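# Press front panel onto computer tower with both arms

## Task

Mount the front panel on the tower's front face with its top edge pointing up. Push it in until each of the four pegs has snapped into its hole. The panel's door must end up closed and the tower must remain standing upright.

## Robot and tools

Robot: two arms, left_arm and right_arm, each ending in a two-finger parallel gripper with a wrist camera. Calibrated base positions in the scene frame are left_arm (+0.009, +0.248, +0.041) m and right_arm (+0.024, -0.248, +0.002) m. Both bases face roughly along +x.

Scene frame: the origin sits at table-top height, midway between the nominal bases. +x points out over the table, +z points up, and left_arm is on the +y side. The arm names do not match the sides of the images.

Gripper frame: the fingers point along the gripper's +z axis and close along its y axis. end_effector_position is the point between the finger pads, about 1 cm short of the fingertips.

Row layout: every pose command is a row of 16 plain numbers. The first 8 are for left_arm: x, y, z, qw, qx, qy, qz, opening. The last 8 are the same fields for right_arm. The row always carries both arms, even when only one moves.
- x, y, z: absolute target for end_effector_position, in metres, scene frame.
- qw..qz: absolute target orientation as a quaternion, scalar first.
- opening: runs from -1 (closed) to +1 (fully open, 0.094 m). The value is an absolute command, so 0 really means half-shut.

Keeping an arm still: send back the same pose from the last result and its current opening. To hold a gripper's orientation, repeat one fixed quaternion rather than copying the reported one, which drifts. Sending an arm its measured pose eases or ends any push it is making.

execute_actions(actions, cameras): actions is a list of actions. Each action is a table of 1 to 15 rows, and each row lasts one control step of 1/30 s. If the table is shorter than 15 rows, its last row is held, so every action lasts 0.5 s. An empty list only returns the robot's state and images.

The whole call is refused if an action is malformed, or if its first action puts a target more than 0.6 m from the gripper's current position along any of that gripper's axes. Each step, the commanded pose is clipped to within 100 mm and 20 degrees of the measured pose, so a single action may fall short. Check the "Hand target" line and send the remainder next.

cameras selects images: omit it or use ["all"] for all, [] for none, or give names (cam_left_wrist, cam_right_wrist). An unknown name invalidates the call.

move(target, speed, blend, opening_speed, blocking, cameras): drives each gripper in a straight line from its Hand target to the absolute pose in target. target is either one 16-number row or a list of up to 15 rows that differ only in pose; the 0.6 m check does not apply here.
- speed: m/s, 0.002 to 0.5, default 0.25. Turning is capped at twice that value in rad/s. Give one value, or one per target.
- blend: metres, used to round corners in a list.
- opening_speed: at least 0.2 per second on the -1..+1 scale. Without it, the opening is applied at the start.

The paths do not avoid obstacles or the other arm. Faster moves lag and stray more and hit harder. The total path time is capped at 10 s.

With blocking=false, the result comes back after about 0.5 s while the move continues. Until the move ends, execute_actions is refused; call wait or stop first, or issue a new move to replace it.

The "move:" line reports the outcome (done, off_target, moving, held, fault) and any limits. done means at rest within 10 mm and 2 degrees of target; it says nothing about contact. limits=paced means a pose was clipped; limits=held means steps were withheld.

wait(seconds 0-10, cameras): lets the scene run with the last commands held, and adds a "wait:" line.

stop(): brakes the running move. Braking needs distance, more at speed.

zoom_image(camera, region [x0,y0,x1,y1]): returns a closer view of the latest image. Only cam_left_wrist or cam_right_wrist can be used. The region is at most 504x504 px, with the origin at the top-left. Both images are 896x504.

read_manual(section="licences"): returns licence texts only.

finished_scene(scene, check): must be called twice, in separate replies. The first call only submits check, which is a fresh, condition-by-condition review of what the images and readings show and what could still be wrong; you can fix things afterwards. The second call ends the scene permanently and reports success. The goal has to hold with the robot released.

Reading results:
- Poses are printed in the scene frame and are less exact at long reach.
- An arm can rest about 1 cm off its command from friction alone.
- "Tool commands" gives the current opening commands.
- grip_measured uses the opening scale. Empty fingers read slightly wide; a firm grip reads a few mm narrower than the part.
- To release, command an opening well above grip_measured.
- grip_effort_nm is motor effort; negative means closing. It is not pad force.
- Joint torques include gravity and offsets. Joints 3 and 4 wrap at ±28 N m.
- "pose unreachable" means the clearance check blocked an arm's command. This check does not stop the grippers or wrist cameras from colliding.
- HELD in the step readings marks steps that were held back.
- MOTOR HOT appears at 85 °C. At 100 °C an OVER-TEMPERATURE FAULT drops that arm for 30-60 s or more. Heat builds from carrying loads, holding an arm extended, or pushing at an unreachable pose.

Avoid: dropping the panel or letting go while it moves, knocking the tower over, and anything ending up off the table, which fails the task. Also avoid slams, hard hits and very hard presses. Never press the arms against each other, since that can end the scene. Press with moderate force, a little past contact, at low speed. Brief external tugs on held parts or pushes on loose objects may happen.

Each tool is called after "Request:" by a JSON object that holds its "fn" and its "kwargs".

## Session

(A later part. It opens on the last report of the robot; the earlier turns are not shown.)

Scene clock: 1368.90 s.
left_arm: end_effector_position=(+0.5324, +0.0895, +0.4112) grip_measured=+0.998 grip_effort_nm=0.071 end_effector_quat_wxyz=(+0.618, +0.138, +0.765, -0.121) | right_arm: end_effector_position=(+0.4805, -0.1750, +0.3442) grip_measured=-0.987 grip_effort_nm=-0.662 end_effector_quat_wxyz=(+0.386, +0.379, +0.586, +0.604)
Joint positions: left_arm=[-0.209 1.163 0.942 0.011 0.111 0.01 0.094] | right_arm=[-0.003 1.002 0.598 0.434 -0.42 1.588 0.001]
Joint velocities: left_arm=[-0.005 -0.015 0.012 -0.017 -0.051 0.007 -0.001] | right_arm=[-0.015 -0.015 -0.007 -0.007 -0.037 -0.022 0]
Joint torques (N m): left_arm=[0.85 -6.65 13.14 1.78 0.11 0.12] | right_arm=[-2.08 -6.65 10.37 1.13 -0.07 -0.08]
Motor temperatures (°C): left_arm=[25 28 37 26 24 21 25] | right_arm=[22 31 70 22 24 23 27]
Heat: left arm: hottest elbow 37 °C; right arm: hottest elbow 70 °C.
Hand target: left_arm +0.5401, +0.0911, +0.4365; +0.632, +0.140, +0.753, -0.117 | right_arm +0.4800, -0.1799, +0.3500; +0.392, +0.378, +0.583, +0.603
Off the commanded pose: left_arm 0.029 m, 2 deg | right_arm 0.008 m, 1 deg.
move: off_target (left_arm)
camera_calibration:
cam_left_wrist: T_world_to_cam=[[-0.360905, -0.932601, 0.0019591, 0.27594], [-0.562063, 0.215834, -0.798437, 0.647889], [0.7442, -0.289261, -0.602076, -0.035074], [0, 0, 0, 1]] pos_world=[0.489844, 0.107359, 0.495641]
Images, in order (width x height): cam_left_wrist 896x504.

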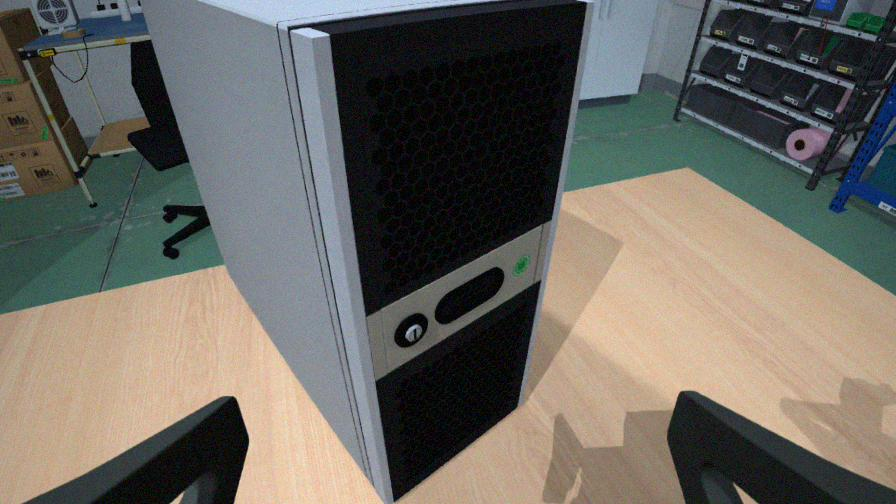

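Request:
{"fn": "move", "kwargs": {"target": [0.50,0.32,0.44,0.624,0.282,0.681,-0.259,1,0.48,-0.18,0.35,0.3917,0.3783,0.5827,0.6032,-1], "cameras": ["cam_left_wrist"]}}

Request:
{"fn": "zoom_image", "kwargs": {"camera": "cam_left_wrist", "region": [220, 30, 300, 130]}}

Request:
{"fn": "zoom_image", "kwargs": {"camera": "cam_left_wrist", "region": [240, 350, 320, 450]}}

Scene clock: 1379.47 s.
left_arm: end_effector_position=(+0.4895, +0.3170, +0.4222) grip_measured=+0.998 grip_effort_nm=0.056 end_effector_quat_wxyz=(+0.620, +0.264, +0.687, -0.273) | right_arm: end_effector_position=(+0.4805, -0.1750, +0.3442) grip_measured=-0.987 grip_effort_nm=-0.667 end_effector_quat_wxyz=(+0.386, +0.379, +0.586, +0.604)
Joint positions: left_arm=[0.537 1.244 0.992 -0.021 1.259 0.212 0.094] | right_arm=[-0.003 1.002 0.598 0.434 -0.42 1.588 0.001]
Joint velocities: left_arm=[-0.015 0.005 -0.017 -0.007 -0.022 0.037 0.001] | right_arm=[0.005 -0.015 -0.002 -0.017 -0.007 -0.022 -0.001]
Joint torques (N m): left_arm=[0.15 -7.06 12.88 1.43 0.33 0.13] | right_arm=[-2.08 -7.24 10.39 1.16 -0.09 -0.14]
Motor temperatures (°C): left_arm=[25 28 38 26 24 21 25] | right_arm=[22 31 66 22 24 23 27]
Heat: left arm: hottest elbow 38 °C; right arm: hottest elbow 66 °C.
Hand target: left_arm +0.4973, +0.3201, +0.4411; +0.628, +0.278, +0.678, -0.262 | right_arm +0.4800, -0.1799, +0.3500; +0.392, +0.378, +0.583, +0.603
Off the commanded pose: left_arm 0.021 m, 3 deg | right_arm 0.008 m, 1 deg.
move: off_target (left_arm)
camera_calibration:
cam_left_wrist: T_world_to_cam=[[-0.701023, -0.712196, 0.0366414, 0.554503], [-0.37648, 0.325959, -0.867187, 0.486769], [0.605664, -0.621713, -0.496632, 0.197949], [0, 0, 0, 1]] pos_world=[0.452088, 0.359316, 0.50011]
Images, in order (width x height): cam_left_wrist 896x504.

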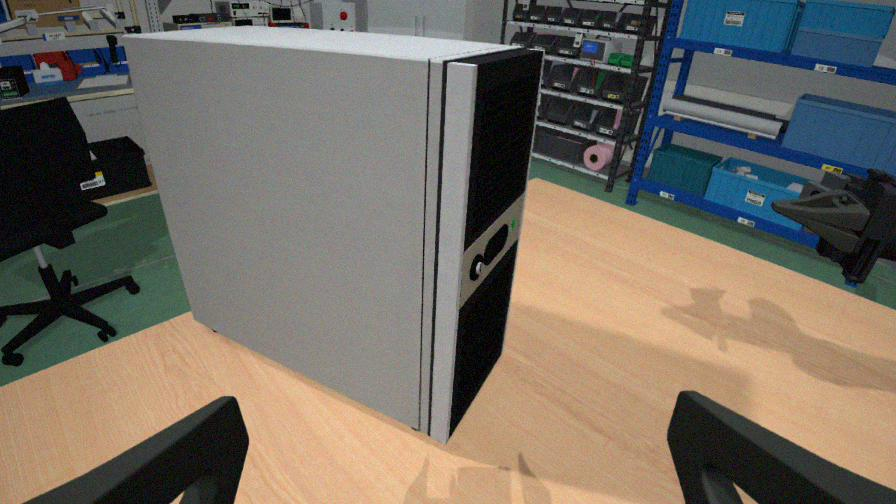

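Scaled by 5.040 from the camera's 896x504 image, which has a finer 1280x720 frame.

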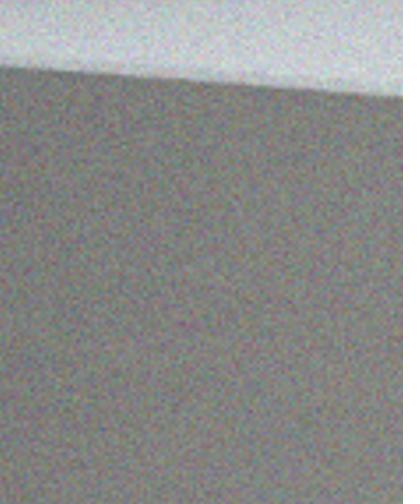

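Scaled by 5.040 from the camera's 896x504 image, which has a finer 1280x720 frame.

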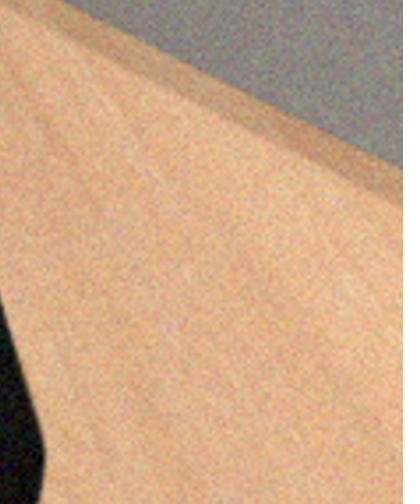

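Request:
{"fn": "zoom_image", "kwargs": {"camera": "cam_left_wrist", "region": [410, 40, 490, 120]}}

Request:
{"fn": "zoom_image", "kwargs": {"camera": "cam_left_wrist", "region": [400, 370, 480, 450]}}

Scaled by 6.300 from the camera's 896x504 image, which has a finer 1280x720 frame.

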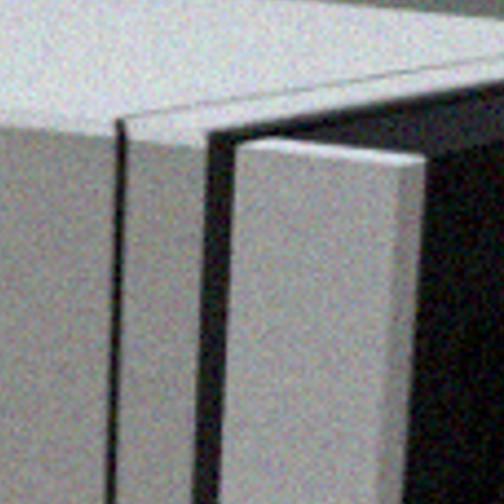

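Scaled by 6.300 from the camera's 896x504 image, which has a finer 1280x720 frame.

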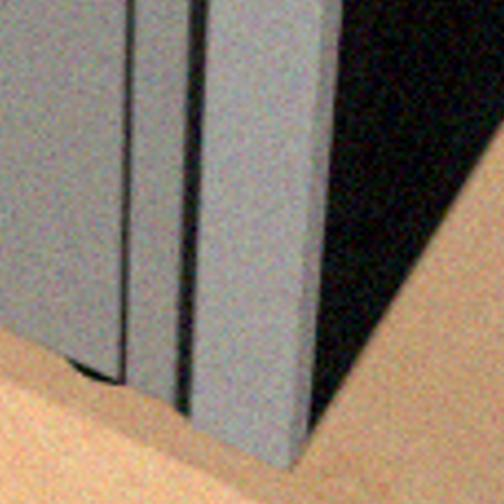

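Request:
{"fn": "move", "kwargs": {"target": [0.67,0.33,0.36,0.6209,0.379,0.4764,-0.4939,1,0.48,-0.18,0.35,0.3917,0.3783,0.5827,0.6032,-1], "cameras": ["cam_left_wrist"]}}

Scene clock: 1415.53 s.
left_arm: end_effector_position=(+0.6578, +0.3292, +0.3539) grip_measured=+0.998 grip_effort_nm=0.061 end_effector_quat_wxyz=(+0.583, +0.381, +0.596, -0.400) | right_arm: end_effector_position=(+0.4805, -0.1750, +0.3442) grip_measured=-0.987 grip_effort_nm=-0.662 end_effector_quat_wxyz=(+0.386, +0.379, +0.586, +0.604)
Joint positions: left_arm=[0.441 1.886 1.481 0.322 1.561 0.051 0.094] | right_arm=[-0.003 1.002 0.598 0.434 -0.42 1.588 0.001]
Joint velocities: left_arm=[-0.005 -0.005 0.002 -0.007 0.007 -0.095 0] | right_arm=[0.005 -0.005 -0.012 0.002 -0.007 0.022 0]
Joint torques (N m): left_arm=[-0.32 -14.74 11.93 1.51 0.17 -0.05] | right_arm=[-2.26 -6.42 10.36 1.2 -0.11 -0.13]
Motor temperatures (°C): left_arm=[25 27 44 26 24 21 25] | right_arm=[22 30 58 22 24 23 26]
Heat: left arm: hottest elbow 44 °C; right arm: hottest elbow 58 °C.
Hand target: left_arm +0.6687, +0.3307, +0.3587; +0.584, +0.386, +0.592, -0.398 | right_arm +0.4800, -0.1799, +0.3500; +0.392, +0.378, +0.583, +0.603
Off the commanded pose: left_arm 0.014 m, 18 deg | right_arm 0.008 m, 1 deg.
joint sent to its limit (left arm) — joint 5 (wrist yaw), upper limit. The joint targets are off in orientation, not in position.
move: off_target (left_arm)
camera_calibration:
cam_left_wrist: T_world_to_cam=[[-0.919612, -0.392292, 0.0205052, 0.727881], [-0.18351, 0.382859, -0.905397, 0.354713], [0.347329, -0.836377, -0.424071, 0.284621], [0, 0, 0, 1]] pos_world=[0.635605, 0.387787, 0.42693]
Images, in order (width x height): cam_left_wrist 896x504.

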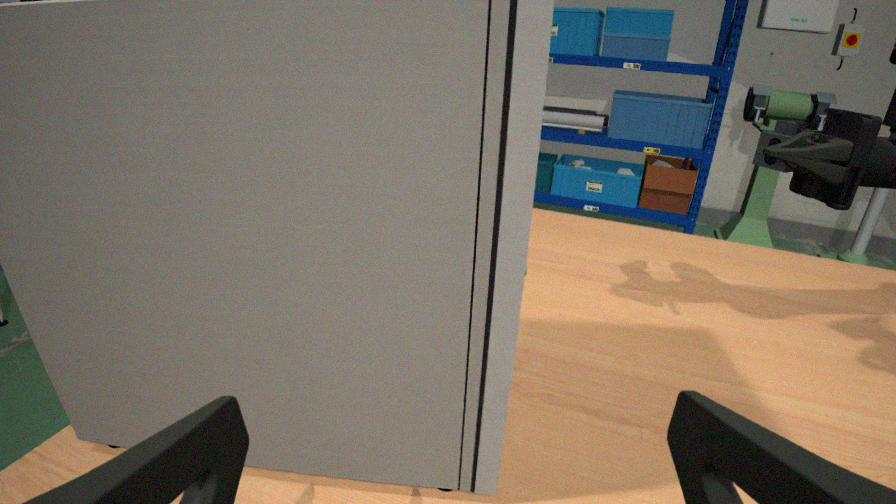

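Request:
{"fn": "zoom_image", "kwargs": {"camera": "cam_left_wrist", "region": [480, 10, 560, 90]}}

Request:
{"fn": "zoom_image", "kwargs": {"camera": "cam_left_wrist", "region": [440, 420, 520, 500]}}

Scaled by 6.300 from the camera's 896x504 image, which has a finer 1280x720 frame.

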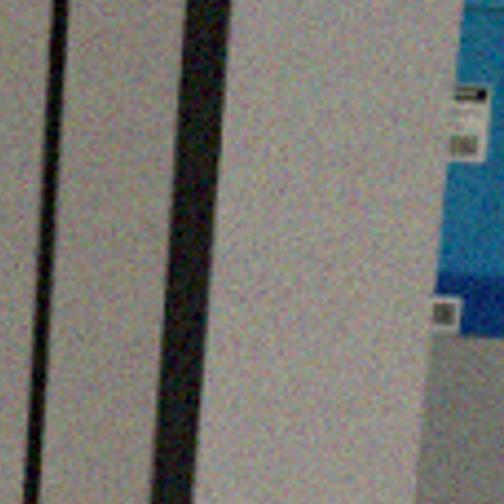

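Scaled by 6.300 from the camera's 896x504 image, which has a finer 1280x720 frame.

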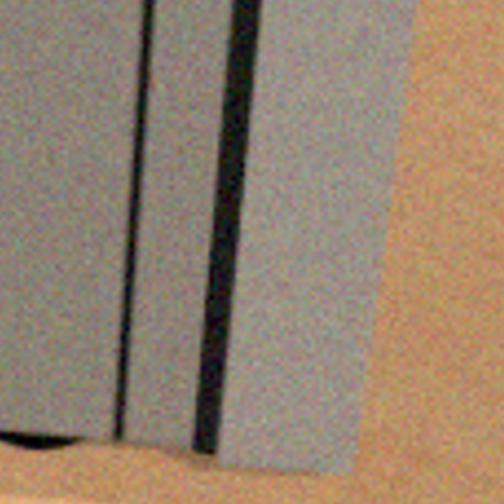

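Request:
{"fn": "move", "kwargs": {"target": [[0.4046,0.0752,0.6611,0.532,-0.102,0.837,0.077,1,0.48,-0.18,0.35,0.3917,0.3783,0.5827,0.6032,-1],[0.535,0.0925,0.44,0.632,0.1396,0.7532,-0.1171,1,0.48,-0.18,0.35,0.3917,0.3783,0.5827,0.6032,-1]], "cameras": ["cam_left_wrist","cam_right_wrist"]}}

Scene clock: 1450.77 s.
left_arm: end_effector_position=(+0.5335, +0.0905, +0.4381) grip_measured=+0.998 grip_effort_nm=0.051 end_effector_quat_wxyz=(+0.623, +0.142, +0.760, -0.116) | right_arm: end_effector_position=(+0.4805, -0.1750, +0.3442) grip_measured=-0.987 grip_effort_nm=-0.662 end_effector_quat_wxyz=(+0.386, +0.379, +0.586, +0.604)
Joint positions: left_arm=[-0.207 1.151 0.997 -0.045 0.11 0.022 0.094] | right_arm=[-0.003 1.002 0.598 0.434 -0.42 1.588 0.001]
Joint velocities: left_arm=[-0.015 0.005 0.002 0.007 0.007 -0.066 0] | right_arm=[-0.015 -0.015 -0.007 -0.002 0.051 -0.007 0]
Joint torques (N m): left_arm=[0.15 -6.36 9.95 2.84 0.1 0.15] | right_arm=[-2.2 -7.24 10.39 1.21 -0.11 -0.14]
Motor temperatures (°C): left_arm=[25 28 42 26 24 21 25] | right_arm=[22 30 54 22 24 23 26]
Heat: left arm: hottest elbow 42 °C; right arm: hottest elbow 54 °C.
Hand target: left_arm +0.5383, +0.0915, +0.4396; +0.628, +0.145, +0.756, -0.112 | right_arm +0.4800, -0.1799, +0.3500; +0.392, +0.378, +0.583, +0.603
Off the commanded pose: left_arm 0.003 m, 1 deg | right_arm 0.008 m, 1 deg.
move: done
camera_calibration:
cam_left_wrist: T_world_to_cam=[[-0.360237, -0.932795, -0.0111227, 0.282602], [-0.549922, 0.221976, -0.805178, 0.665653], [0.753535, -0.283938, -0.592928, -0.0289389], [0, 0, 0, 1]] pos_world=[0.489667, 0.107634, 0.521954]
cam_right_wrist: T_world_to_cam=[[0.00404438, 0.01444, -0.999888, 0.343325], [-0.761477, 0.648161, 0.00628047, 0.516569], [0.648179, 0.761366, 0.0136172, -0.0959124], [0, 0, 0, 1]] pos_world=[0.454135, -0.266753, 0.341349]

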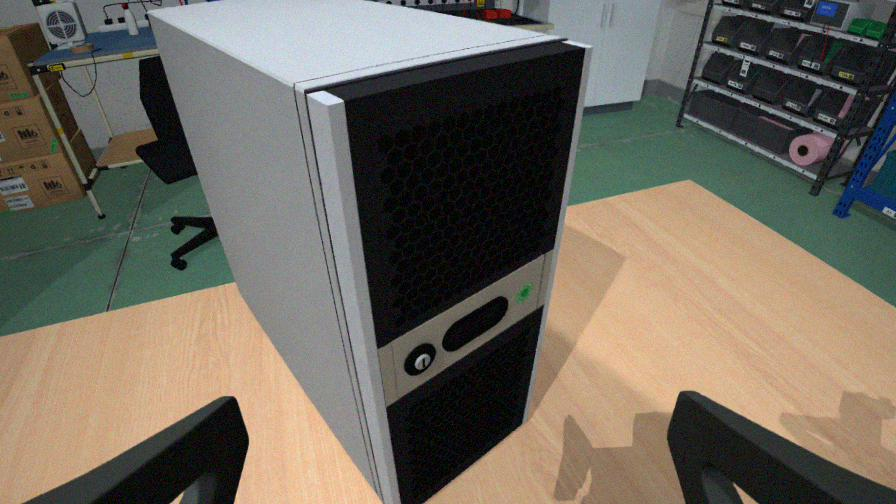

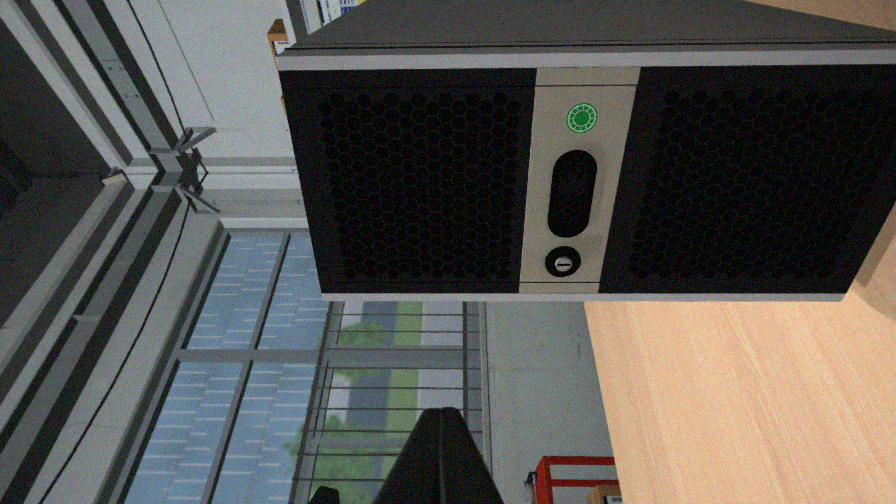

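Request:
{"fn": "zoom_image", "kwargs": {"camera": "cam_left_wrist", "region": [440, 20, 610, 110]}}

Request:
{"fn": "zoom_image", "kwargs": {"camera": "cam_left_wrist", "region": [280, 60, 430, 140]}}

Request:
{"fn": "zoom_image", "kwargs": {"camera": "cam_right_wrist", "region": [260, 20, 460, 130]}}

Request:
{"fn": "zoom_image", "kwargs": {"camera": "cam_right_wrist", "region": [716, 20, 896, 120]}}

Scaled by 2.965 from the camera's 896x504 image, which has a finer 1280x720 frame.

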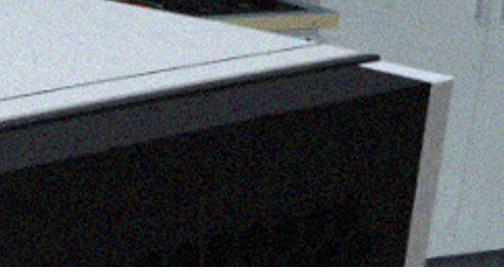

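Scaled by 3.360 from the camera's 896x504 image, which has a finer 1280x720 frame.

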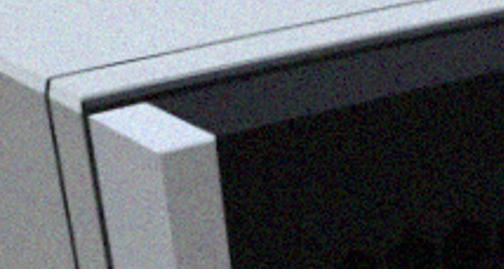

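Scaled by 2.520 from the camera's 896x504 image, which has a finer 1280x720 frame.

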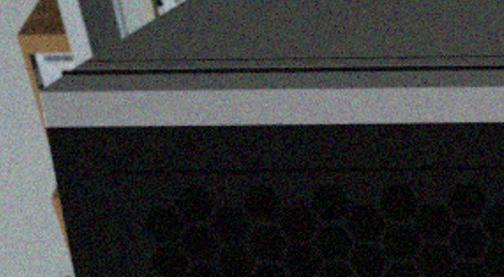

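Scaled by 2.800 from the camera's 896x504 image, which has a finer 1280x720 frame.

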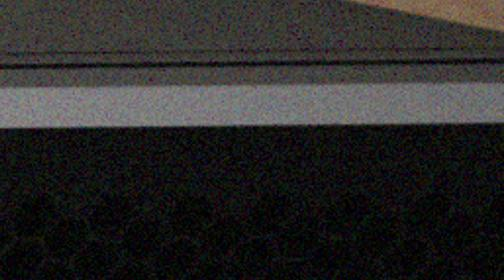

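Request:
{"fn": "move", "kwargs": {"target": [[0.535,0.0925,0.44,0.632,0.1396,0.7532,-0.1171,1,0.58,-0.34,0.36,0.6209,-0.379,0.4764,0.4939,-1],[0.535,0.0925,0.44,0.632,0.1396,0.7532,-0.1171,1,0.69,-0.4,0.36,0.6209,-0.379,0.4764,0.4939,-1]], "cameras": ["cam_right_wrist"]}}

Scene clock: 1468.73 s.
left_arm: end_effector_position=(+0.5333, +0.0904, +0.4367) grip_measured=+0.998 grip_effort_nm=0.056 end_effector_quat_wxyz=(+0.626, +0.142, +0.758, -0.117) | right_arm: end_effector_position=(+0.6876, -0.3900, +0.3564) grip_measured=-0.987 grip_effort_nm=-0.672 end_effector_quat_wxyz=(+0.636, -0.301, +0.584, +0.403)
Joint positions: left_arm=[-0.207 1.151 0.989 -0.029 0.111 0.022 0.094] | right_arm=[-0.474 2.084 1.647 1.552 -1.419 1.198 0.001]
Joint velocities: left_arm=[0.015 0.005 -0.012 0.002 -0.066 0.037 -0.001] | right_arm=[-0.015 -0.015 0.002 -0.022 -0.022 0.007 0]
Joint torques (N m): left_arm=[0.5 -6.89 9.57 2.8 0.11 -0.02] | right_arm=[-2.02 -18.84 12.62 0.21 0.86 0.05]
Motor temperatures (°C): left_arm=[24 28 43 26 24 21 25] | right_arm=[22 30 53 22 24 23 26]
Heat: left arm: hottest elbow 43 °C; right arm: hottest elbow 53 °C.
Hand target: left_arm +0.5349, +0.0925, +0.4399; +0.632, +0.139, +0.753, -0.117 | right_arm +0.6914, -0.3965, +0.3683; +0.644, -0.308, +0.578, +0.394
Off the commanded pose: left_arm 0.004 m, 1 deg | right_arm 0.011 m, 19 deg.
joint sent to its limit (right arm) — joint 4 (wrist pitch), upper limit. The joint targets are off in position and orientation.
move: off_target (right_arm); limits=paced
camera_calibration:
cam_right_wrist: T_world_to_cam=[[0.85676, -0.506764, -0.0956698, -0.754122], [-0.230505, -0.210345, -0.950064, 0.454474], [0.461335, 0.836029, -0.297027, 0.201732], [0, 0, 0, 1]] pos_world=[0.657795, -0.455219, 0.419553]
Images, in order (width x height): cam_right_wrist 896x504.

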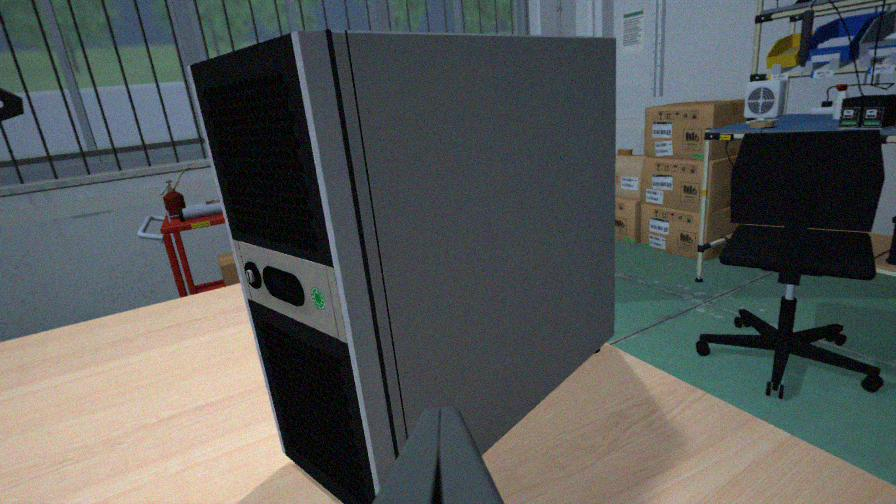

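Request:
{"fn": "zoom_image", "kwargs": {"camera": "cam_right_wrist", "region": [290, 20, 390, 90]}}

Request:
{"fn": "zoom_image", "kwargs": {"camera": "cam_right_wrist", "region": [320, 250, 430, 320]}}

Request:
{"fn": "zoom_image", "kwargs": {"camera": "cam_right_wrist", "region": [330, 360, 430, 430]}}

Scaled by 5.040 from the camera's 896x504 image, which has a finer 1280x720 frame.

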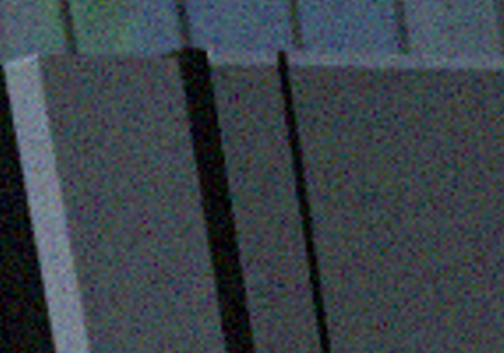

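Scaled by 4.582 from the camera's 896x504 image, which has a finer 1280x720 frame.

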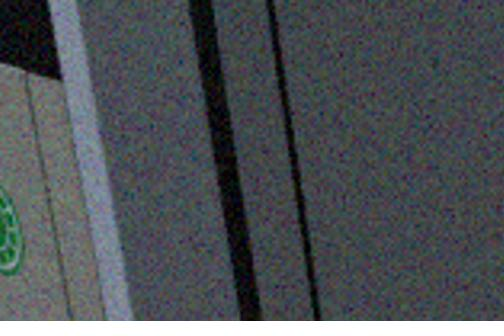

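Scaled by 5.040 from the camera's 896x504 image, which has a finer 1280x720 frame.

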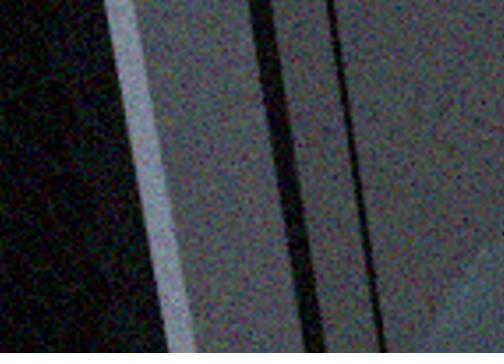

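Request:
{"fn": "move", "kwargs": {"target": [[0.535,0.0925,0.44,0.632,0.1396,0.7532,-0.1171,1,0.5,-0.25,0.35,0.4379,0.4229,0.5511,0.5707,-1],[0.535,0.0925,0.44,0.632,0.1396,0.7532,-0.1171,1,0.55,-0.135,0.12,0.4379,0.4229,0.5511,0.5707,-1],[0.535,0.0925,0.44,0.632,0.1396,0.7532,-0.1171,1,0.67,-0.103,0.12,0.4379,0.4229,0.5511,0.5707,-1]]}}

Request:
{"fn": "move", "kwargs": {"target": [0.535,0.0925,0.44,0.632,0.1396,0.7532,-0.1171,1,0.776,-0.075,0.12,0.4379,0.4229,0.5511,0.5707,-1], "speed": 0.05}}

Scene clock: 1495.87 s.
left_arm: end_effector_position=(+0.5333, +0.0904, +0.4365) grip_measured=+0.998 grip_effort_nm=0.042 end_effector_quat_wxyz=(+0.626, +0.142, +0.758, -0.117) | right_arm: end_effector_position=(+0.6567, -0.1152, +0.1088) grip_measured=-0.987 grip_effort_nm=-0.667 end_effector_quat_wxyz=(+0.444, +0.426, +0.564, +0.551)
Joint positions: left_arm=[-0.207 1.151 0.988 -0.029 0.111 0.022 0.094] | right_arm=[0.183 1.979 0.859 1.121 -0.051 1.539 0.001]
Joint velocities: left_arm=[-0.005 0.005 0.002 0.017 0.022 -0.066 -0.001] | right_arm=[-0.015 0.005 -0.012 0.007 -0.037 0.037 -0.001]
Joint torques (N m): left_arm=[0.32 -6.95 9.62 2.76 0.11 0] | right_arm=[-0.26 -14.39 8.44 1.35 0.13 -0.01]
Motor temperatures (°C): left_arm=[24 27 40 26 24 21 25] | right_arm=[22 33 54 22 24 23 26]
Heat: left arm: hottest elbow 40 °C; right arm: hottest elbow 54 °C.
Hand target: left_arm +0.5350, +0.0925, +0.4399; +0.632, +0.140, +0.753, -0.117 | right_arm +0.6661, -0.1065, +0.1149; +0.443, +0.423, +0.559, +0.559
Off the commanded pose: left_arm 0.004 m, 1 deg | right_arm 0.021 m, 3 deg.
move: off_target (right_arm)
camera_calibration:
cam_left_wrist: T_world_to_cam=[[-0.36127, -0.932383, -0.0120882, 0.283303], [-0.543934, 0.221252, -0.809434, 0.663017], [0.757377, -0.285849, -0.587087, -0.0341462], [0, 0, 0, 1]] pos_world=[0.488848, 0.107692, 0.520047]
cam_right_wrist: T_world_to_cam=[[-0.00972151, -0.0287352, -0.99954, 0.110417], [-0.631182, 0.775466, -0.0161546, 0.545023], [0.775574, 0.630735, -0.0256759, -0.346814], [0, 0, 0, 1]] pos_world=[0.614062, -0.200727, 0.110266]

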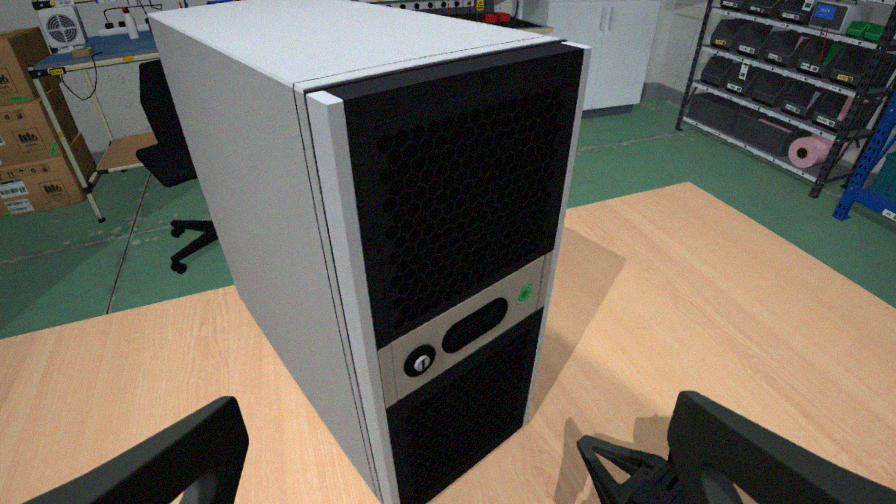

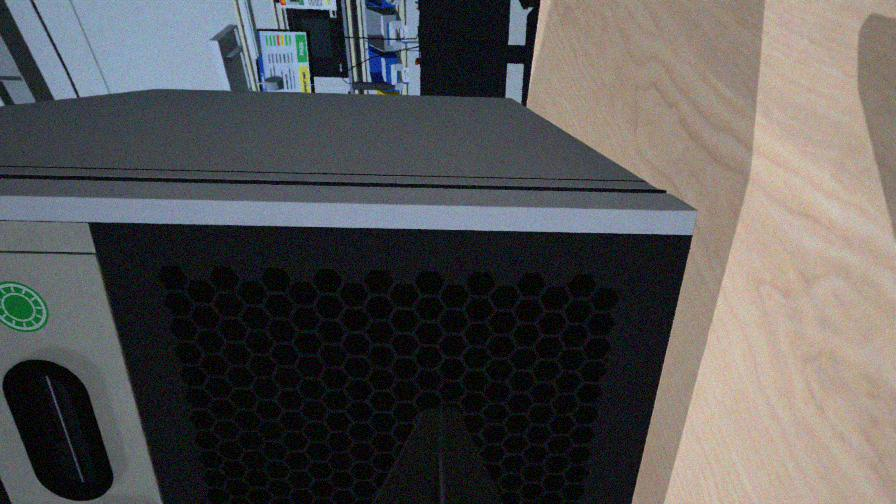

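Scene clock: 1498.43 s.
left_arm: end_effector_position=(+0.5333, +0.0904, +0.4365) grip_measured=+0.998 grip_effort_nm=0.046 end_effector_quat_wxyz=(+0.626, +0.142, +0.758, -0.117) | right_arm: end_effector_position=(+0.7374, -0.0939, +0.1122) grip_measured=-0.987 grip_effort_nm=-0.662 end_effector_quat_wxyz=(+0.438, +0.429, +0.558, +0.559)
Joint positions: left_arm=[-0.207 1.151 0.988 -0.029 0.111 0.022 0.094] | right_arm=[0.191 2.094 1.119 0.983 -0.048 1.561 0.001]
Joint velocities: left_arm=[-0.024 0.005 -0.007 -0.002 -0.022 0.066 0] | right_arm=[-0.005 -0.015 -0.007 0.002 -0.066 -0.037 0]
Joint torques (N m): left_arm=[0.26 -6.89 9.58 2.69 0.08 0] | right_arm=[0.09 -13.98 17.37 -0.17 0.21 0.02]
Motor temperatures (°C): left_arm=[24 27 40 26 24 21 25] | right_arm=[22 33 53 22 24 23 26]
Heat: left arm: hottest elbow 40 °C; right arm: hottest elbow 53 °C.
Hand target: left_arm +0.5350, +0.0925, +0.4400; +0.632, +0.140, +0.753, -0.117 | right_arm +0.7695, -0.0756, +0.1216; +0.438, +0.423, +0.551, +0.571
Off the commanded pose: left_arm 0.004 m, 1 deg | right_arm 0.044 m, 2 deg.
move: off_target (right_arm)
camera_calibration:
cam_left_wrist: T_world_to_cam=[[-0.36127, -0.932383, -0.0120882, 0.283303], [-0.543934, 0.221252, -0.809434, 0.663017], [0.757377, -0.285849, -0.587087, -0.0341462], [0, 0, 0, 1]] pos_world=[0.488848, 0.107692, 0.520047]
cam_right_wrist: T_world_to_cam=[[-0.00749209, -0.00619084, -0.999953, 0.115752], [-0.635076, 0.77245, -0.0000240654, 0.58031], [0.772413, 0.635046, -0.00971892, -0.421825], [0, 0, 0, 1]] pos_world=[0.695232, -0.179665, 0.111661]

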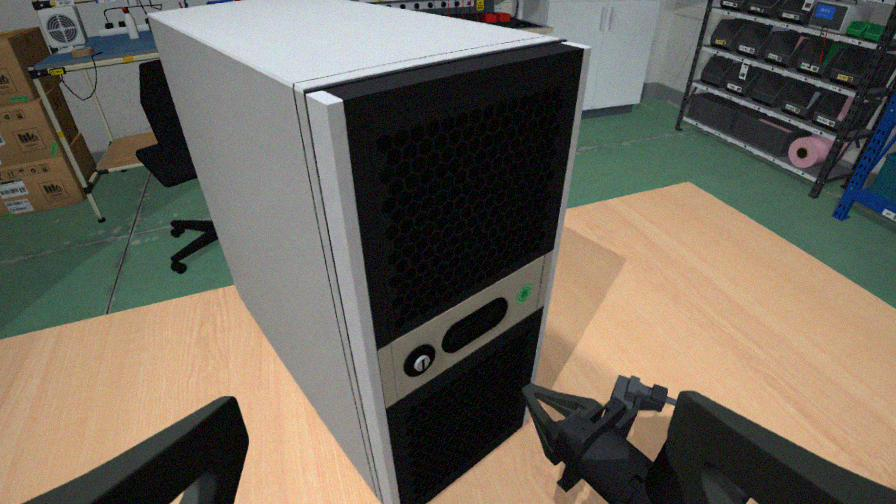

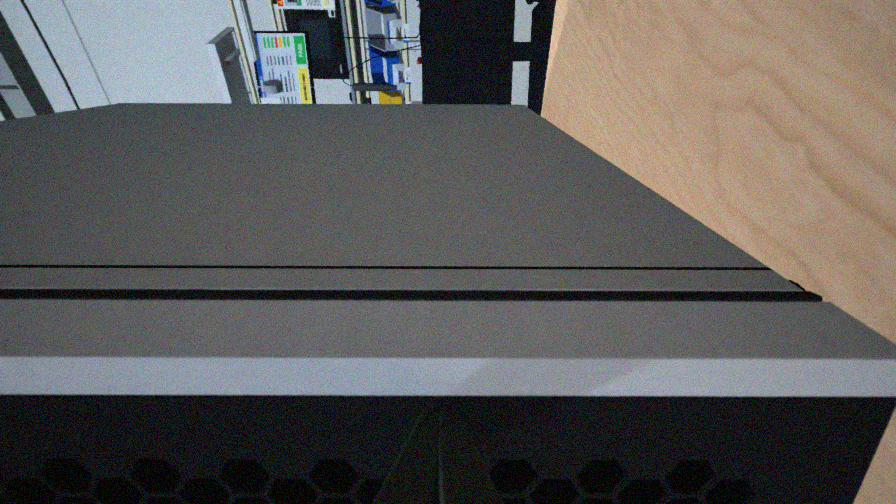

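Request:
{"fn": "move", "kwargs": {"target": [0.535,0.0925,0.44,0.632,0.1396,0.7532,-0.1171,1,0.80,-0.075,0.125,0.4379,0.4229,0.5511,0.5707,-1], "speed": 0.05}}

Request:
{"fn": "move", "kwargs": {"target": [0.535,0.0925,0.44,0.632,0.1396,0.7532,-0.1171,1,0.83,-0.075,0.13,0.4379,0.4229,0.5511,0.5707,-1], "speed": 0.06}}

Scene clock: 1503.90 s.
left_arm: end_effector_position=(+0.5333, +0.0904, +0.4365) grip_measured=+0.998 grip_effort_nm=0.056 end_effector_quat_wxyz=(+0.626, +0.142, +0.758, -0.117) | right_arm: end_effector_position=(+0.7383, -0.0935, +0.1111) grip_measured=-0.987 grip_effort_nm=-0.667 end_effector_quat_wxyz=(+0.434, +0.431, +0.562, +0.557)
Joint positions: left_arm=[-0.207 1.151 0.988 -0.029 0.111 0.022 0.094] | right_arm=[0.19 2.092 1.122 0.968 -0.053 1.564 0.001]
Joint velocities: left_arm=[-0.005 0.005 0.002 -0.012 -0.022 -0.037 -0.001] | right_arm=[-0.005 -0.005 -0.017 -0.017 0.051 0.066 0]
Joint torques (N m): left_arm=[0.85 -6.77 9.72 2.77 0.11 0.01] | right_arm=[-0.85 -13.45 21.86 -1.28 0.09 -0.01]
Motor temperatures (°C): left_arm=[24 27 40 26 24 21 25] | right_arm=[22 33 53 22 24 23 26]
Heat: left arm: hottest elbow 40 °C; right arm: hottest elbow 53 °C.
Hand target: left_arm +0.5350, +0.0925, +0.4400; +0.632, +0.140, +0.753, -0.117 | right_arm +0.7859, -0.0779, +0.1281; +0.438, +0.423, +0.551, +0.571
Off the commanded pose: left_arm 0.004 m, 1 deg | right_arm 0.066 m, 2 deg.
move: off_target (right_arm)
camera_calibration:
cam_left_wrist: T_world_to_cam=[[-0.36127, -0.932383, -0.0120882, 0.283303], [-0.543934, 0.221252, -0.809434, 0.663017], [0.757377, -0.285849, -0.587087, -0.0341462], [0, 0, 0, 1]] pos_world=[0.488848, 0.107692, 0.520047]
cam_right_wrist: T_world_to_cam=[[-0.0181252, -0.00610543, -0.999817, 0.122438], [-0.638281, 0.769773, 0.00687043, 0.581851], [0.76959, 0.638288, -0.0178493, -0.419536], [0, 0, 0, 1]] pos_world=[0.696474, -0.179361, 0.11093]

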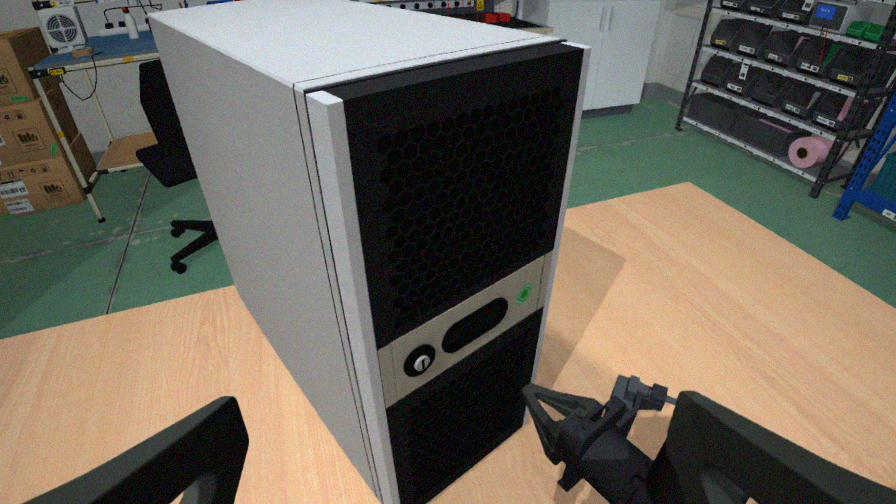

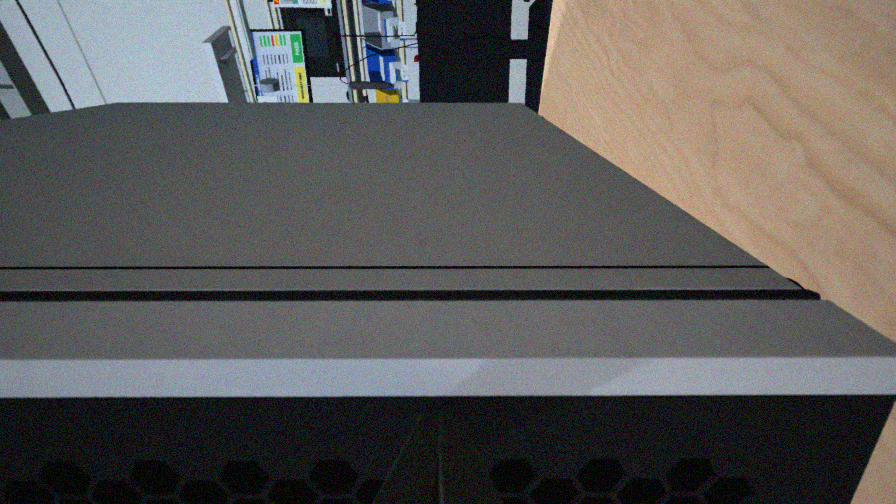

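Scene clock: 1505.67 s.
left_arm: end_effector_position=(+0.5333, +0.0904, +0.4365) grip_measured=+0.998 grip_effort_nm=0.056 end_effector_quat_wxyz=(+0.626, +0.142, +0.758, -0.117) | right_arm: end_effector_position=(+0.7856, -0.0936, +0.1084) grip_measured=-0.988 grip_effort_nm=-0.637 end_effector_quat_wxyz=(+0.427, +0.441, +0.564, +0.553)
Joint positions: left_arm=[-0.207 1.151 0.988 -0.029 0.111 0.022 0.094] | right_arm=[0.176 2.16 1.278 0.858 -0.063 1.575 0.001]
Joint velocities: left_arm=[-0.024 -0.005 -0.007 0.007 0.037 0.037 -0.001] | right_arm=[0.015 -0.015 0.012 0.007 0.007 0.007 -0.001]
Joint torques (N m): left_arm=[0.44 -7.3 9.59 2.86 0.12 0] | right_arm=[-0.09 -15.74 19.59 0.35 0.07 -0.14]
Motor temperatures (°C): left_arm=[24 27 40 26 24 21 25] | right_arm=[22 33 53 22 24 23 26]
Heat: left arm: hottest elbow 40 °C; right arm: hottest elbow 53 °C.
Hand target: left_arm +0.5350, +0.0925, +0.4400; +0.632, +0.140, +0.753, -0.117 | right_arm +0.8205, -0.0765, +0.1320; +0.438, +0.423, +0.551, +0.571
Off the commanded pose: left_arm 0.004 m, 1 deg | right_arm 0.053 m, 3 deg.
move: off_target (right_arm)
camera_calibration:
cam_left_wrist: T_world_to_cam=[[-0.36127, -0.932383, -0.0120882, 0.283303], [-0.543934, 0.221252, -0.809434, 0.663017], [0.757377, -0.285849, -0.587087, -0.0341462], [0, 0, 0, 1]] pos_world=[0.488848, 0.107692, 0.520047]
cam_right_wrist: T_world_to_cam=[[-0.0424373, 0.00142028, -0.999098, 0.140332], [-0.634207, 0.772655, 0.0280367, 0.606918], [0.771998, 0.634825, -0.0318887, -0.456594], [0, 0, 0, 1]] pos_world=[0.743356, -0.17928, 0.10863]

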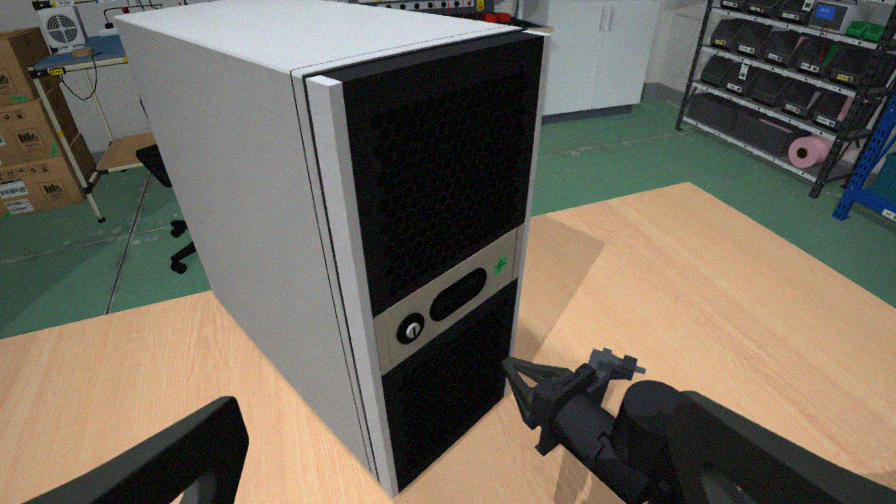

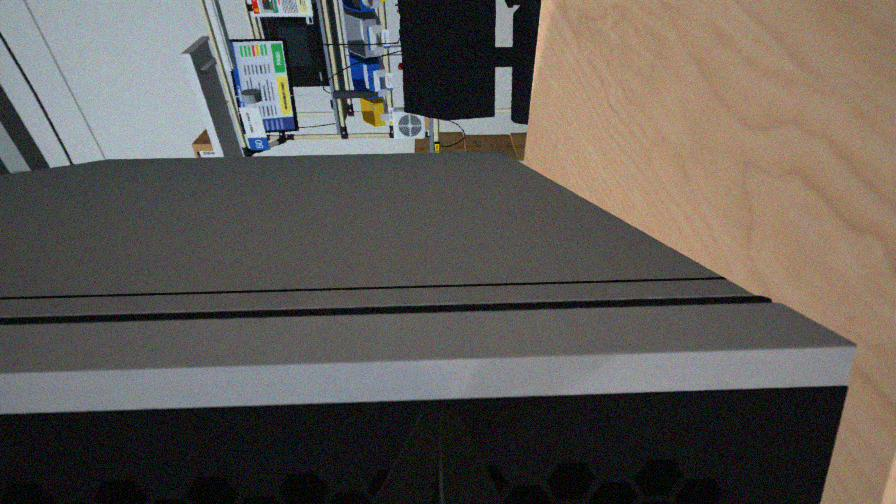

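Request:
{"fn": "move", "kwargs": {"target": [[0.535,0.0925,0.44,0.632,0.1396,0.7532,-0.1171,1,0.66,-0.15,0.13,0.3917,0.3783,0.5827,0.6032,-1],[0.535,0.0925,0.44,0.632,0.1396,0.7532,-0.1171,1,0.62,-0.17,0.435,0.3917,0.3783,0.5827,0.6032,-1],[0.535,0.0925,0.44,0.632,0.1396,0.7532,-0.1171,1,0.71,-0.13,0.435,0.3917,0.3783,0.5827,0.6032,-1]]}}

Request:
{"fn": "move", "kwargs": {"target": [0.535,0.0925,0.44,0.632,0.1396,0.7532,-0.1171,1,0.83,-0.077,0.435,0.3917,0.3783,0.5827,0.6032,-1], "speed": 0.05}}

Scene clock: 1516.13 s.
left_arm: end_effector_position=(+0.5333, +0.0904, +0.4365) grip_measured=+0.998 grip_effort_nm=0.056 end_effector_quat_wxyz=(+0.626, +0.142, +0.758, -0.117) | right_arm: end_effector_position=(+0.7039, -0.1338, +0.4001) grip_measured=-0.988 grip_effort_nm=-0.632 end_effector_quat_wxyz=(+0.380, +0.392, +0.593, +0.592)
Joint positions: left_arm=[-0.207 1.151 0.988 -0.029 0.111 0.022 0.094] | right_arm=[0.075 1.557 1.268 0.277 -0.33 1.581 0.001]
Joint velocities: left_arm=[-0.015 0.005 0.007 -0.012 -0.051 -0.007 0.001] | right_arm=[-0.005 -0.005 -0.007 0.002 -0.037 -0.125 0]
Joint torques (N m): left_arm=[0.5 -7 9.66 2.84 0.13 0.01] | right_arm=[-1.2 -14.1 15.24 1.16 0.15 -0.07]
Motor temperatures (°C): left_arm=[24 27 40 26 24 21 25] | right_arm=[22 33 55 22 24 23 26]
Heat: left arm: hottest elbow 40 °C; right arm: hottest elbow 55 °C.
Hand target: left_arm +0.5350, +0.0925, +0.4400; +0.632, +0.140, +0.753, -0.117 | right_arm +0.7088, -0.1300, +0.4327; +0.391, +0.379, +0.582, +0.604
Off the commanded pose: left_arm 0.004 m, 1 deg | right_arm 0.036 m, 3 deg.
move: off_target (right_arm)
camera_calibration:
cam_left_wrist: T_world_to_cam=[[-0.36127, -0.932383, -0.0120882, 0.283303], [-0.543934, 0.221252, -0.809434, 0.663017], [0.757377, -0.285849, -0.587087, -0.0341462], [0, 0, 0, 1]] pos_world=[0.488848, 0.107692, 0.520047]
cam_right_wrist: T_world_to_cam=[[-0.0336295, 0.006855, -0.999411, 0.423008], [-0.753529, 0.656736, 0.0298603, 0.645748], [0.656554, 0.754089, -0.0169202, -0.267512], [0, 0, 0, 1]] pos_world=[0.676451, -0.225258, 0.39895]

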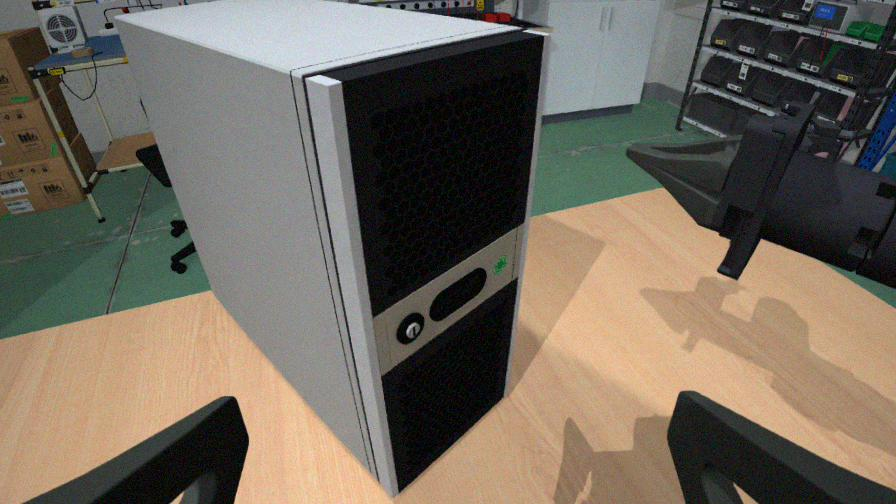

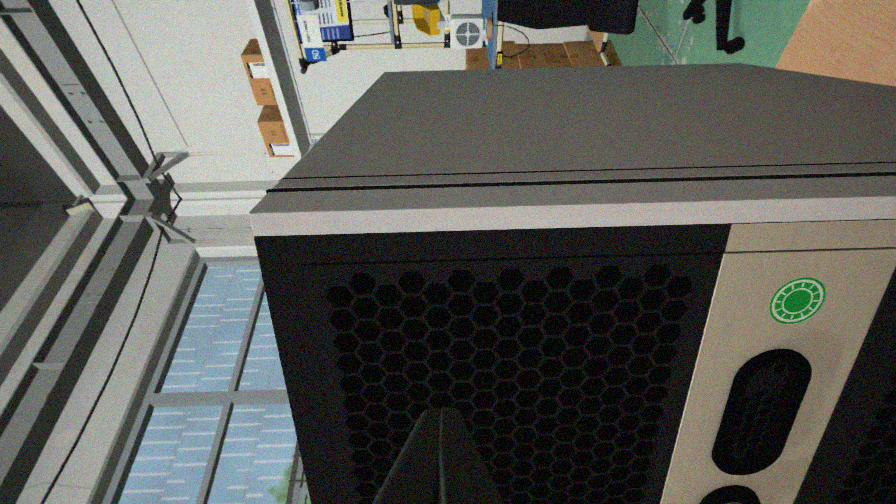

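Scene clock: 1519.70 s.
left_arm: end_effector_position=(+0.5333, +0.0904, +0.4365) grip_measured=+0.998 grip_effort_nm=0.046 end_effector_quat_wxyz=(+0.626, +0.142, +0.758, -0.117) | right_arm: end_effector_position=(+0.8030, -0.1075, +0.4115) grip_measured=-0.988 grip_effort_nm=-0.637 end_effector_quat_wxyz=(+0.383, +0.404, +0.592, +0.583)
Joint positions: left_arm=[-0.207 1.151 0.988 -0.029 0.111 0.022 0.094] | right_arm=[0.111 1.802 1.625 0.15 -0.269 1.581 0.001]
Joint velocities: left_arm=[-0.015 0.005 -0.012 -0.017 -0.007 -0.007 0] | right_arm=[-0.015 -0.005 0.007 -0.022 0.007 0.037 0]
Joint torques (N m): left_arm=[0.32 -6.77 9.73 2.77 0.13 -0.01] | right_arm=[1.44 -13.33 20.46 2.21 0.29 -0.1]
Motor temperatures (°C): left_arm=[24 27 40 26 24 21 25] | right_arm=[22 33 56 22 24 23 26]
Heat: left arm: hottest elbow 40 °C; right arm: hottest elbow 56 °C.
Hand target: left_arm +0.5350, +0.0925, +0.4400; +0.632, +0.140, +0.753, -0.117 | right_arm +0.8225, -0.0782, +0.4337; +0.392, +0.379, +0.582, +0.603
Off the commanded pose: left_arm 0.004 m, 1 deg | right_arm 0.047 m, 4 deg.
move: off_target (right_arm)
camera_calibration:
cam_left_wrist: T_world_to_cam=[[-0.36127, -0.932383, -0.0120882, 0.283303], [-0.543934, 0.221252, -0.809434, 0.663017], [0.757377, -0.285849, -0.587087, -0.0341462], [0, 0, 0, 1]] pos_world=[0.488848, 0.107692, 0.520047]
cam_right_wrist: T_world_to_cam=[[-0.0485058, 0.00517595, -0.998809, 0.449075], [-0.735469, 0.676422, 0.0392224, 0.686599], [0.67582, 0.736496, -0.0290037, -0.364599], [0, 0, 0, 1]] pos_world=[0.773158, -0.198229, 0.411036]

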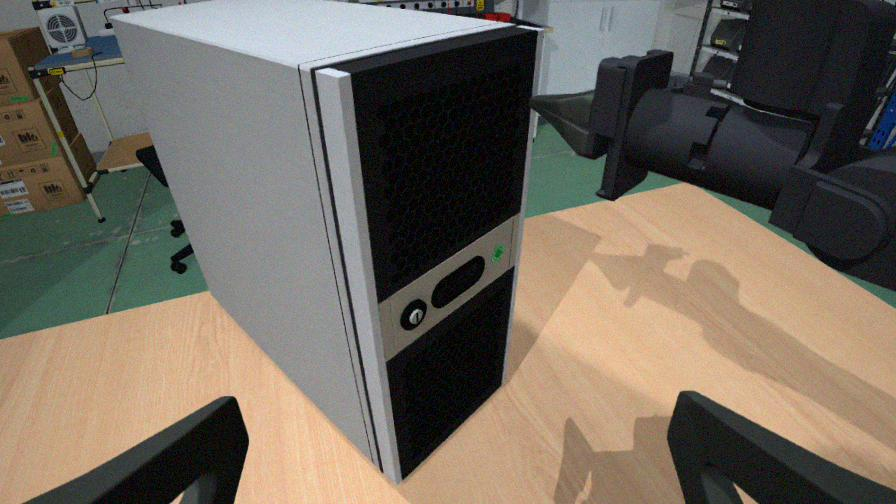

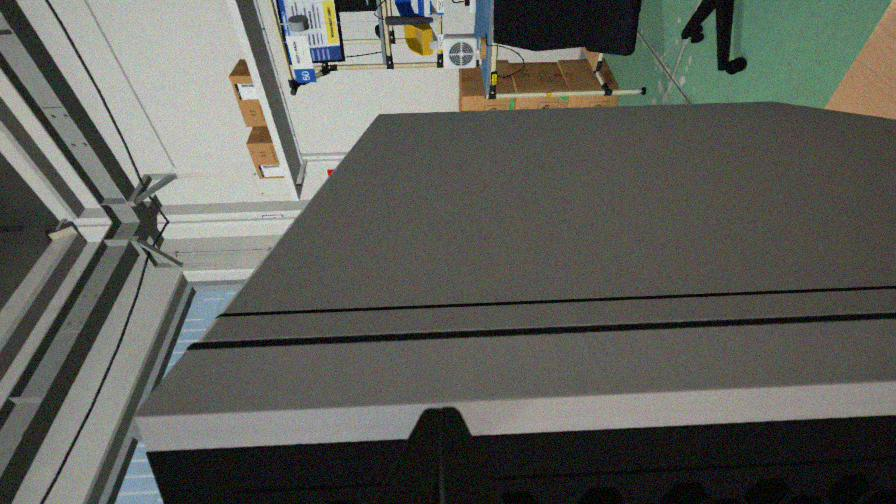

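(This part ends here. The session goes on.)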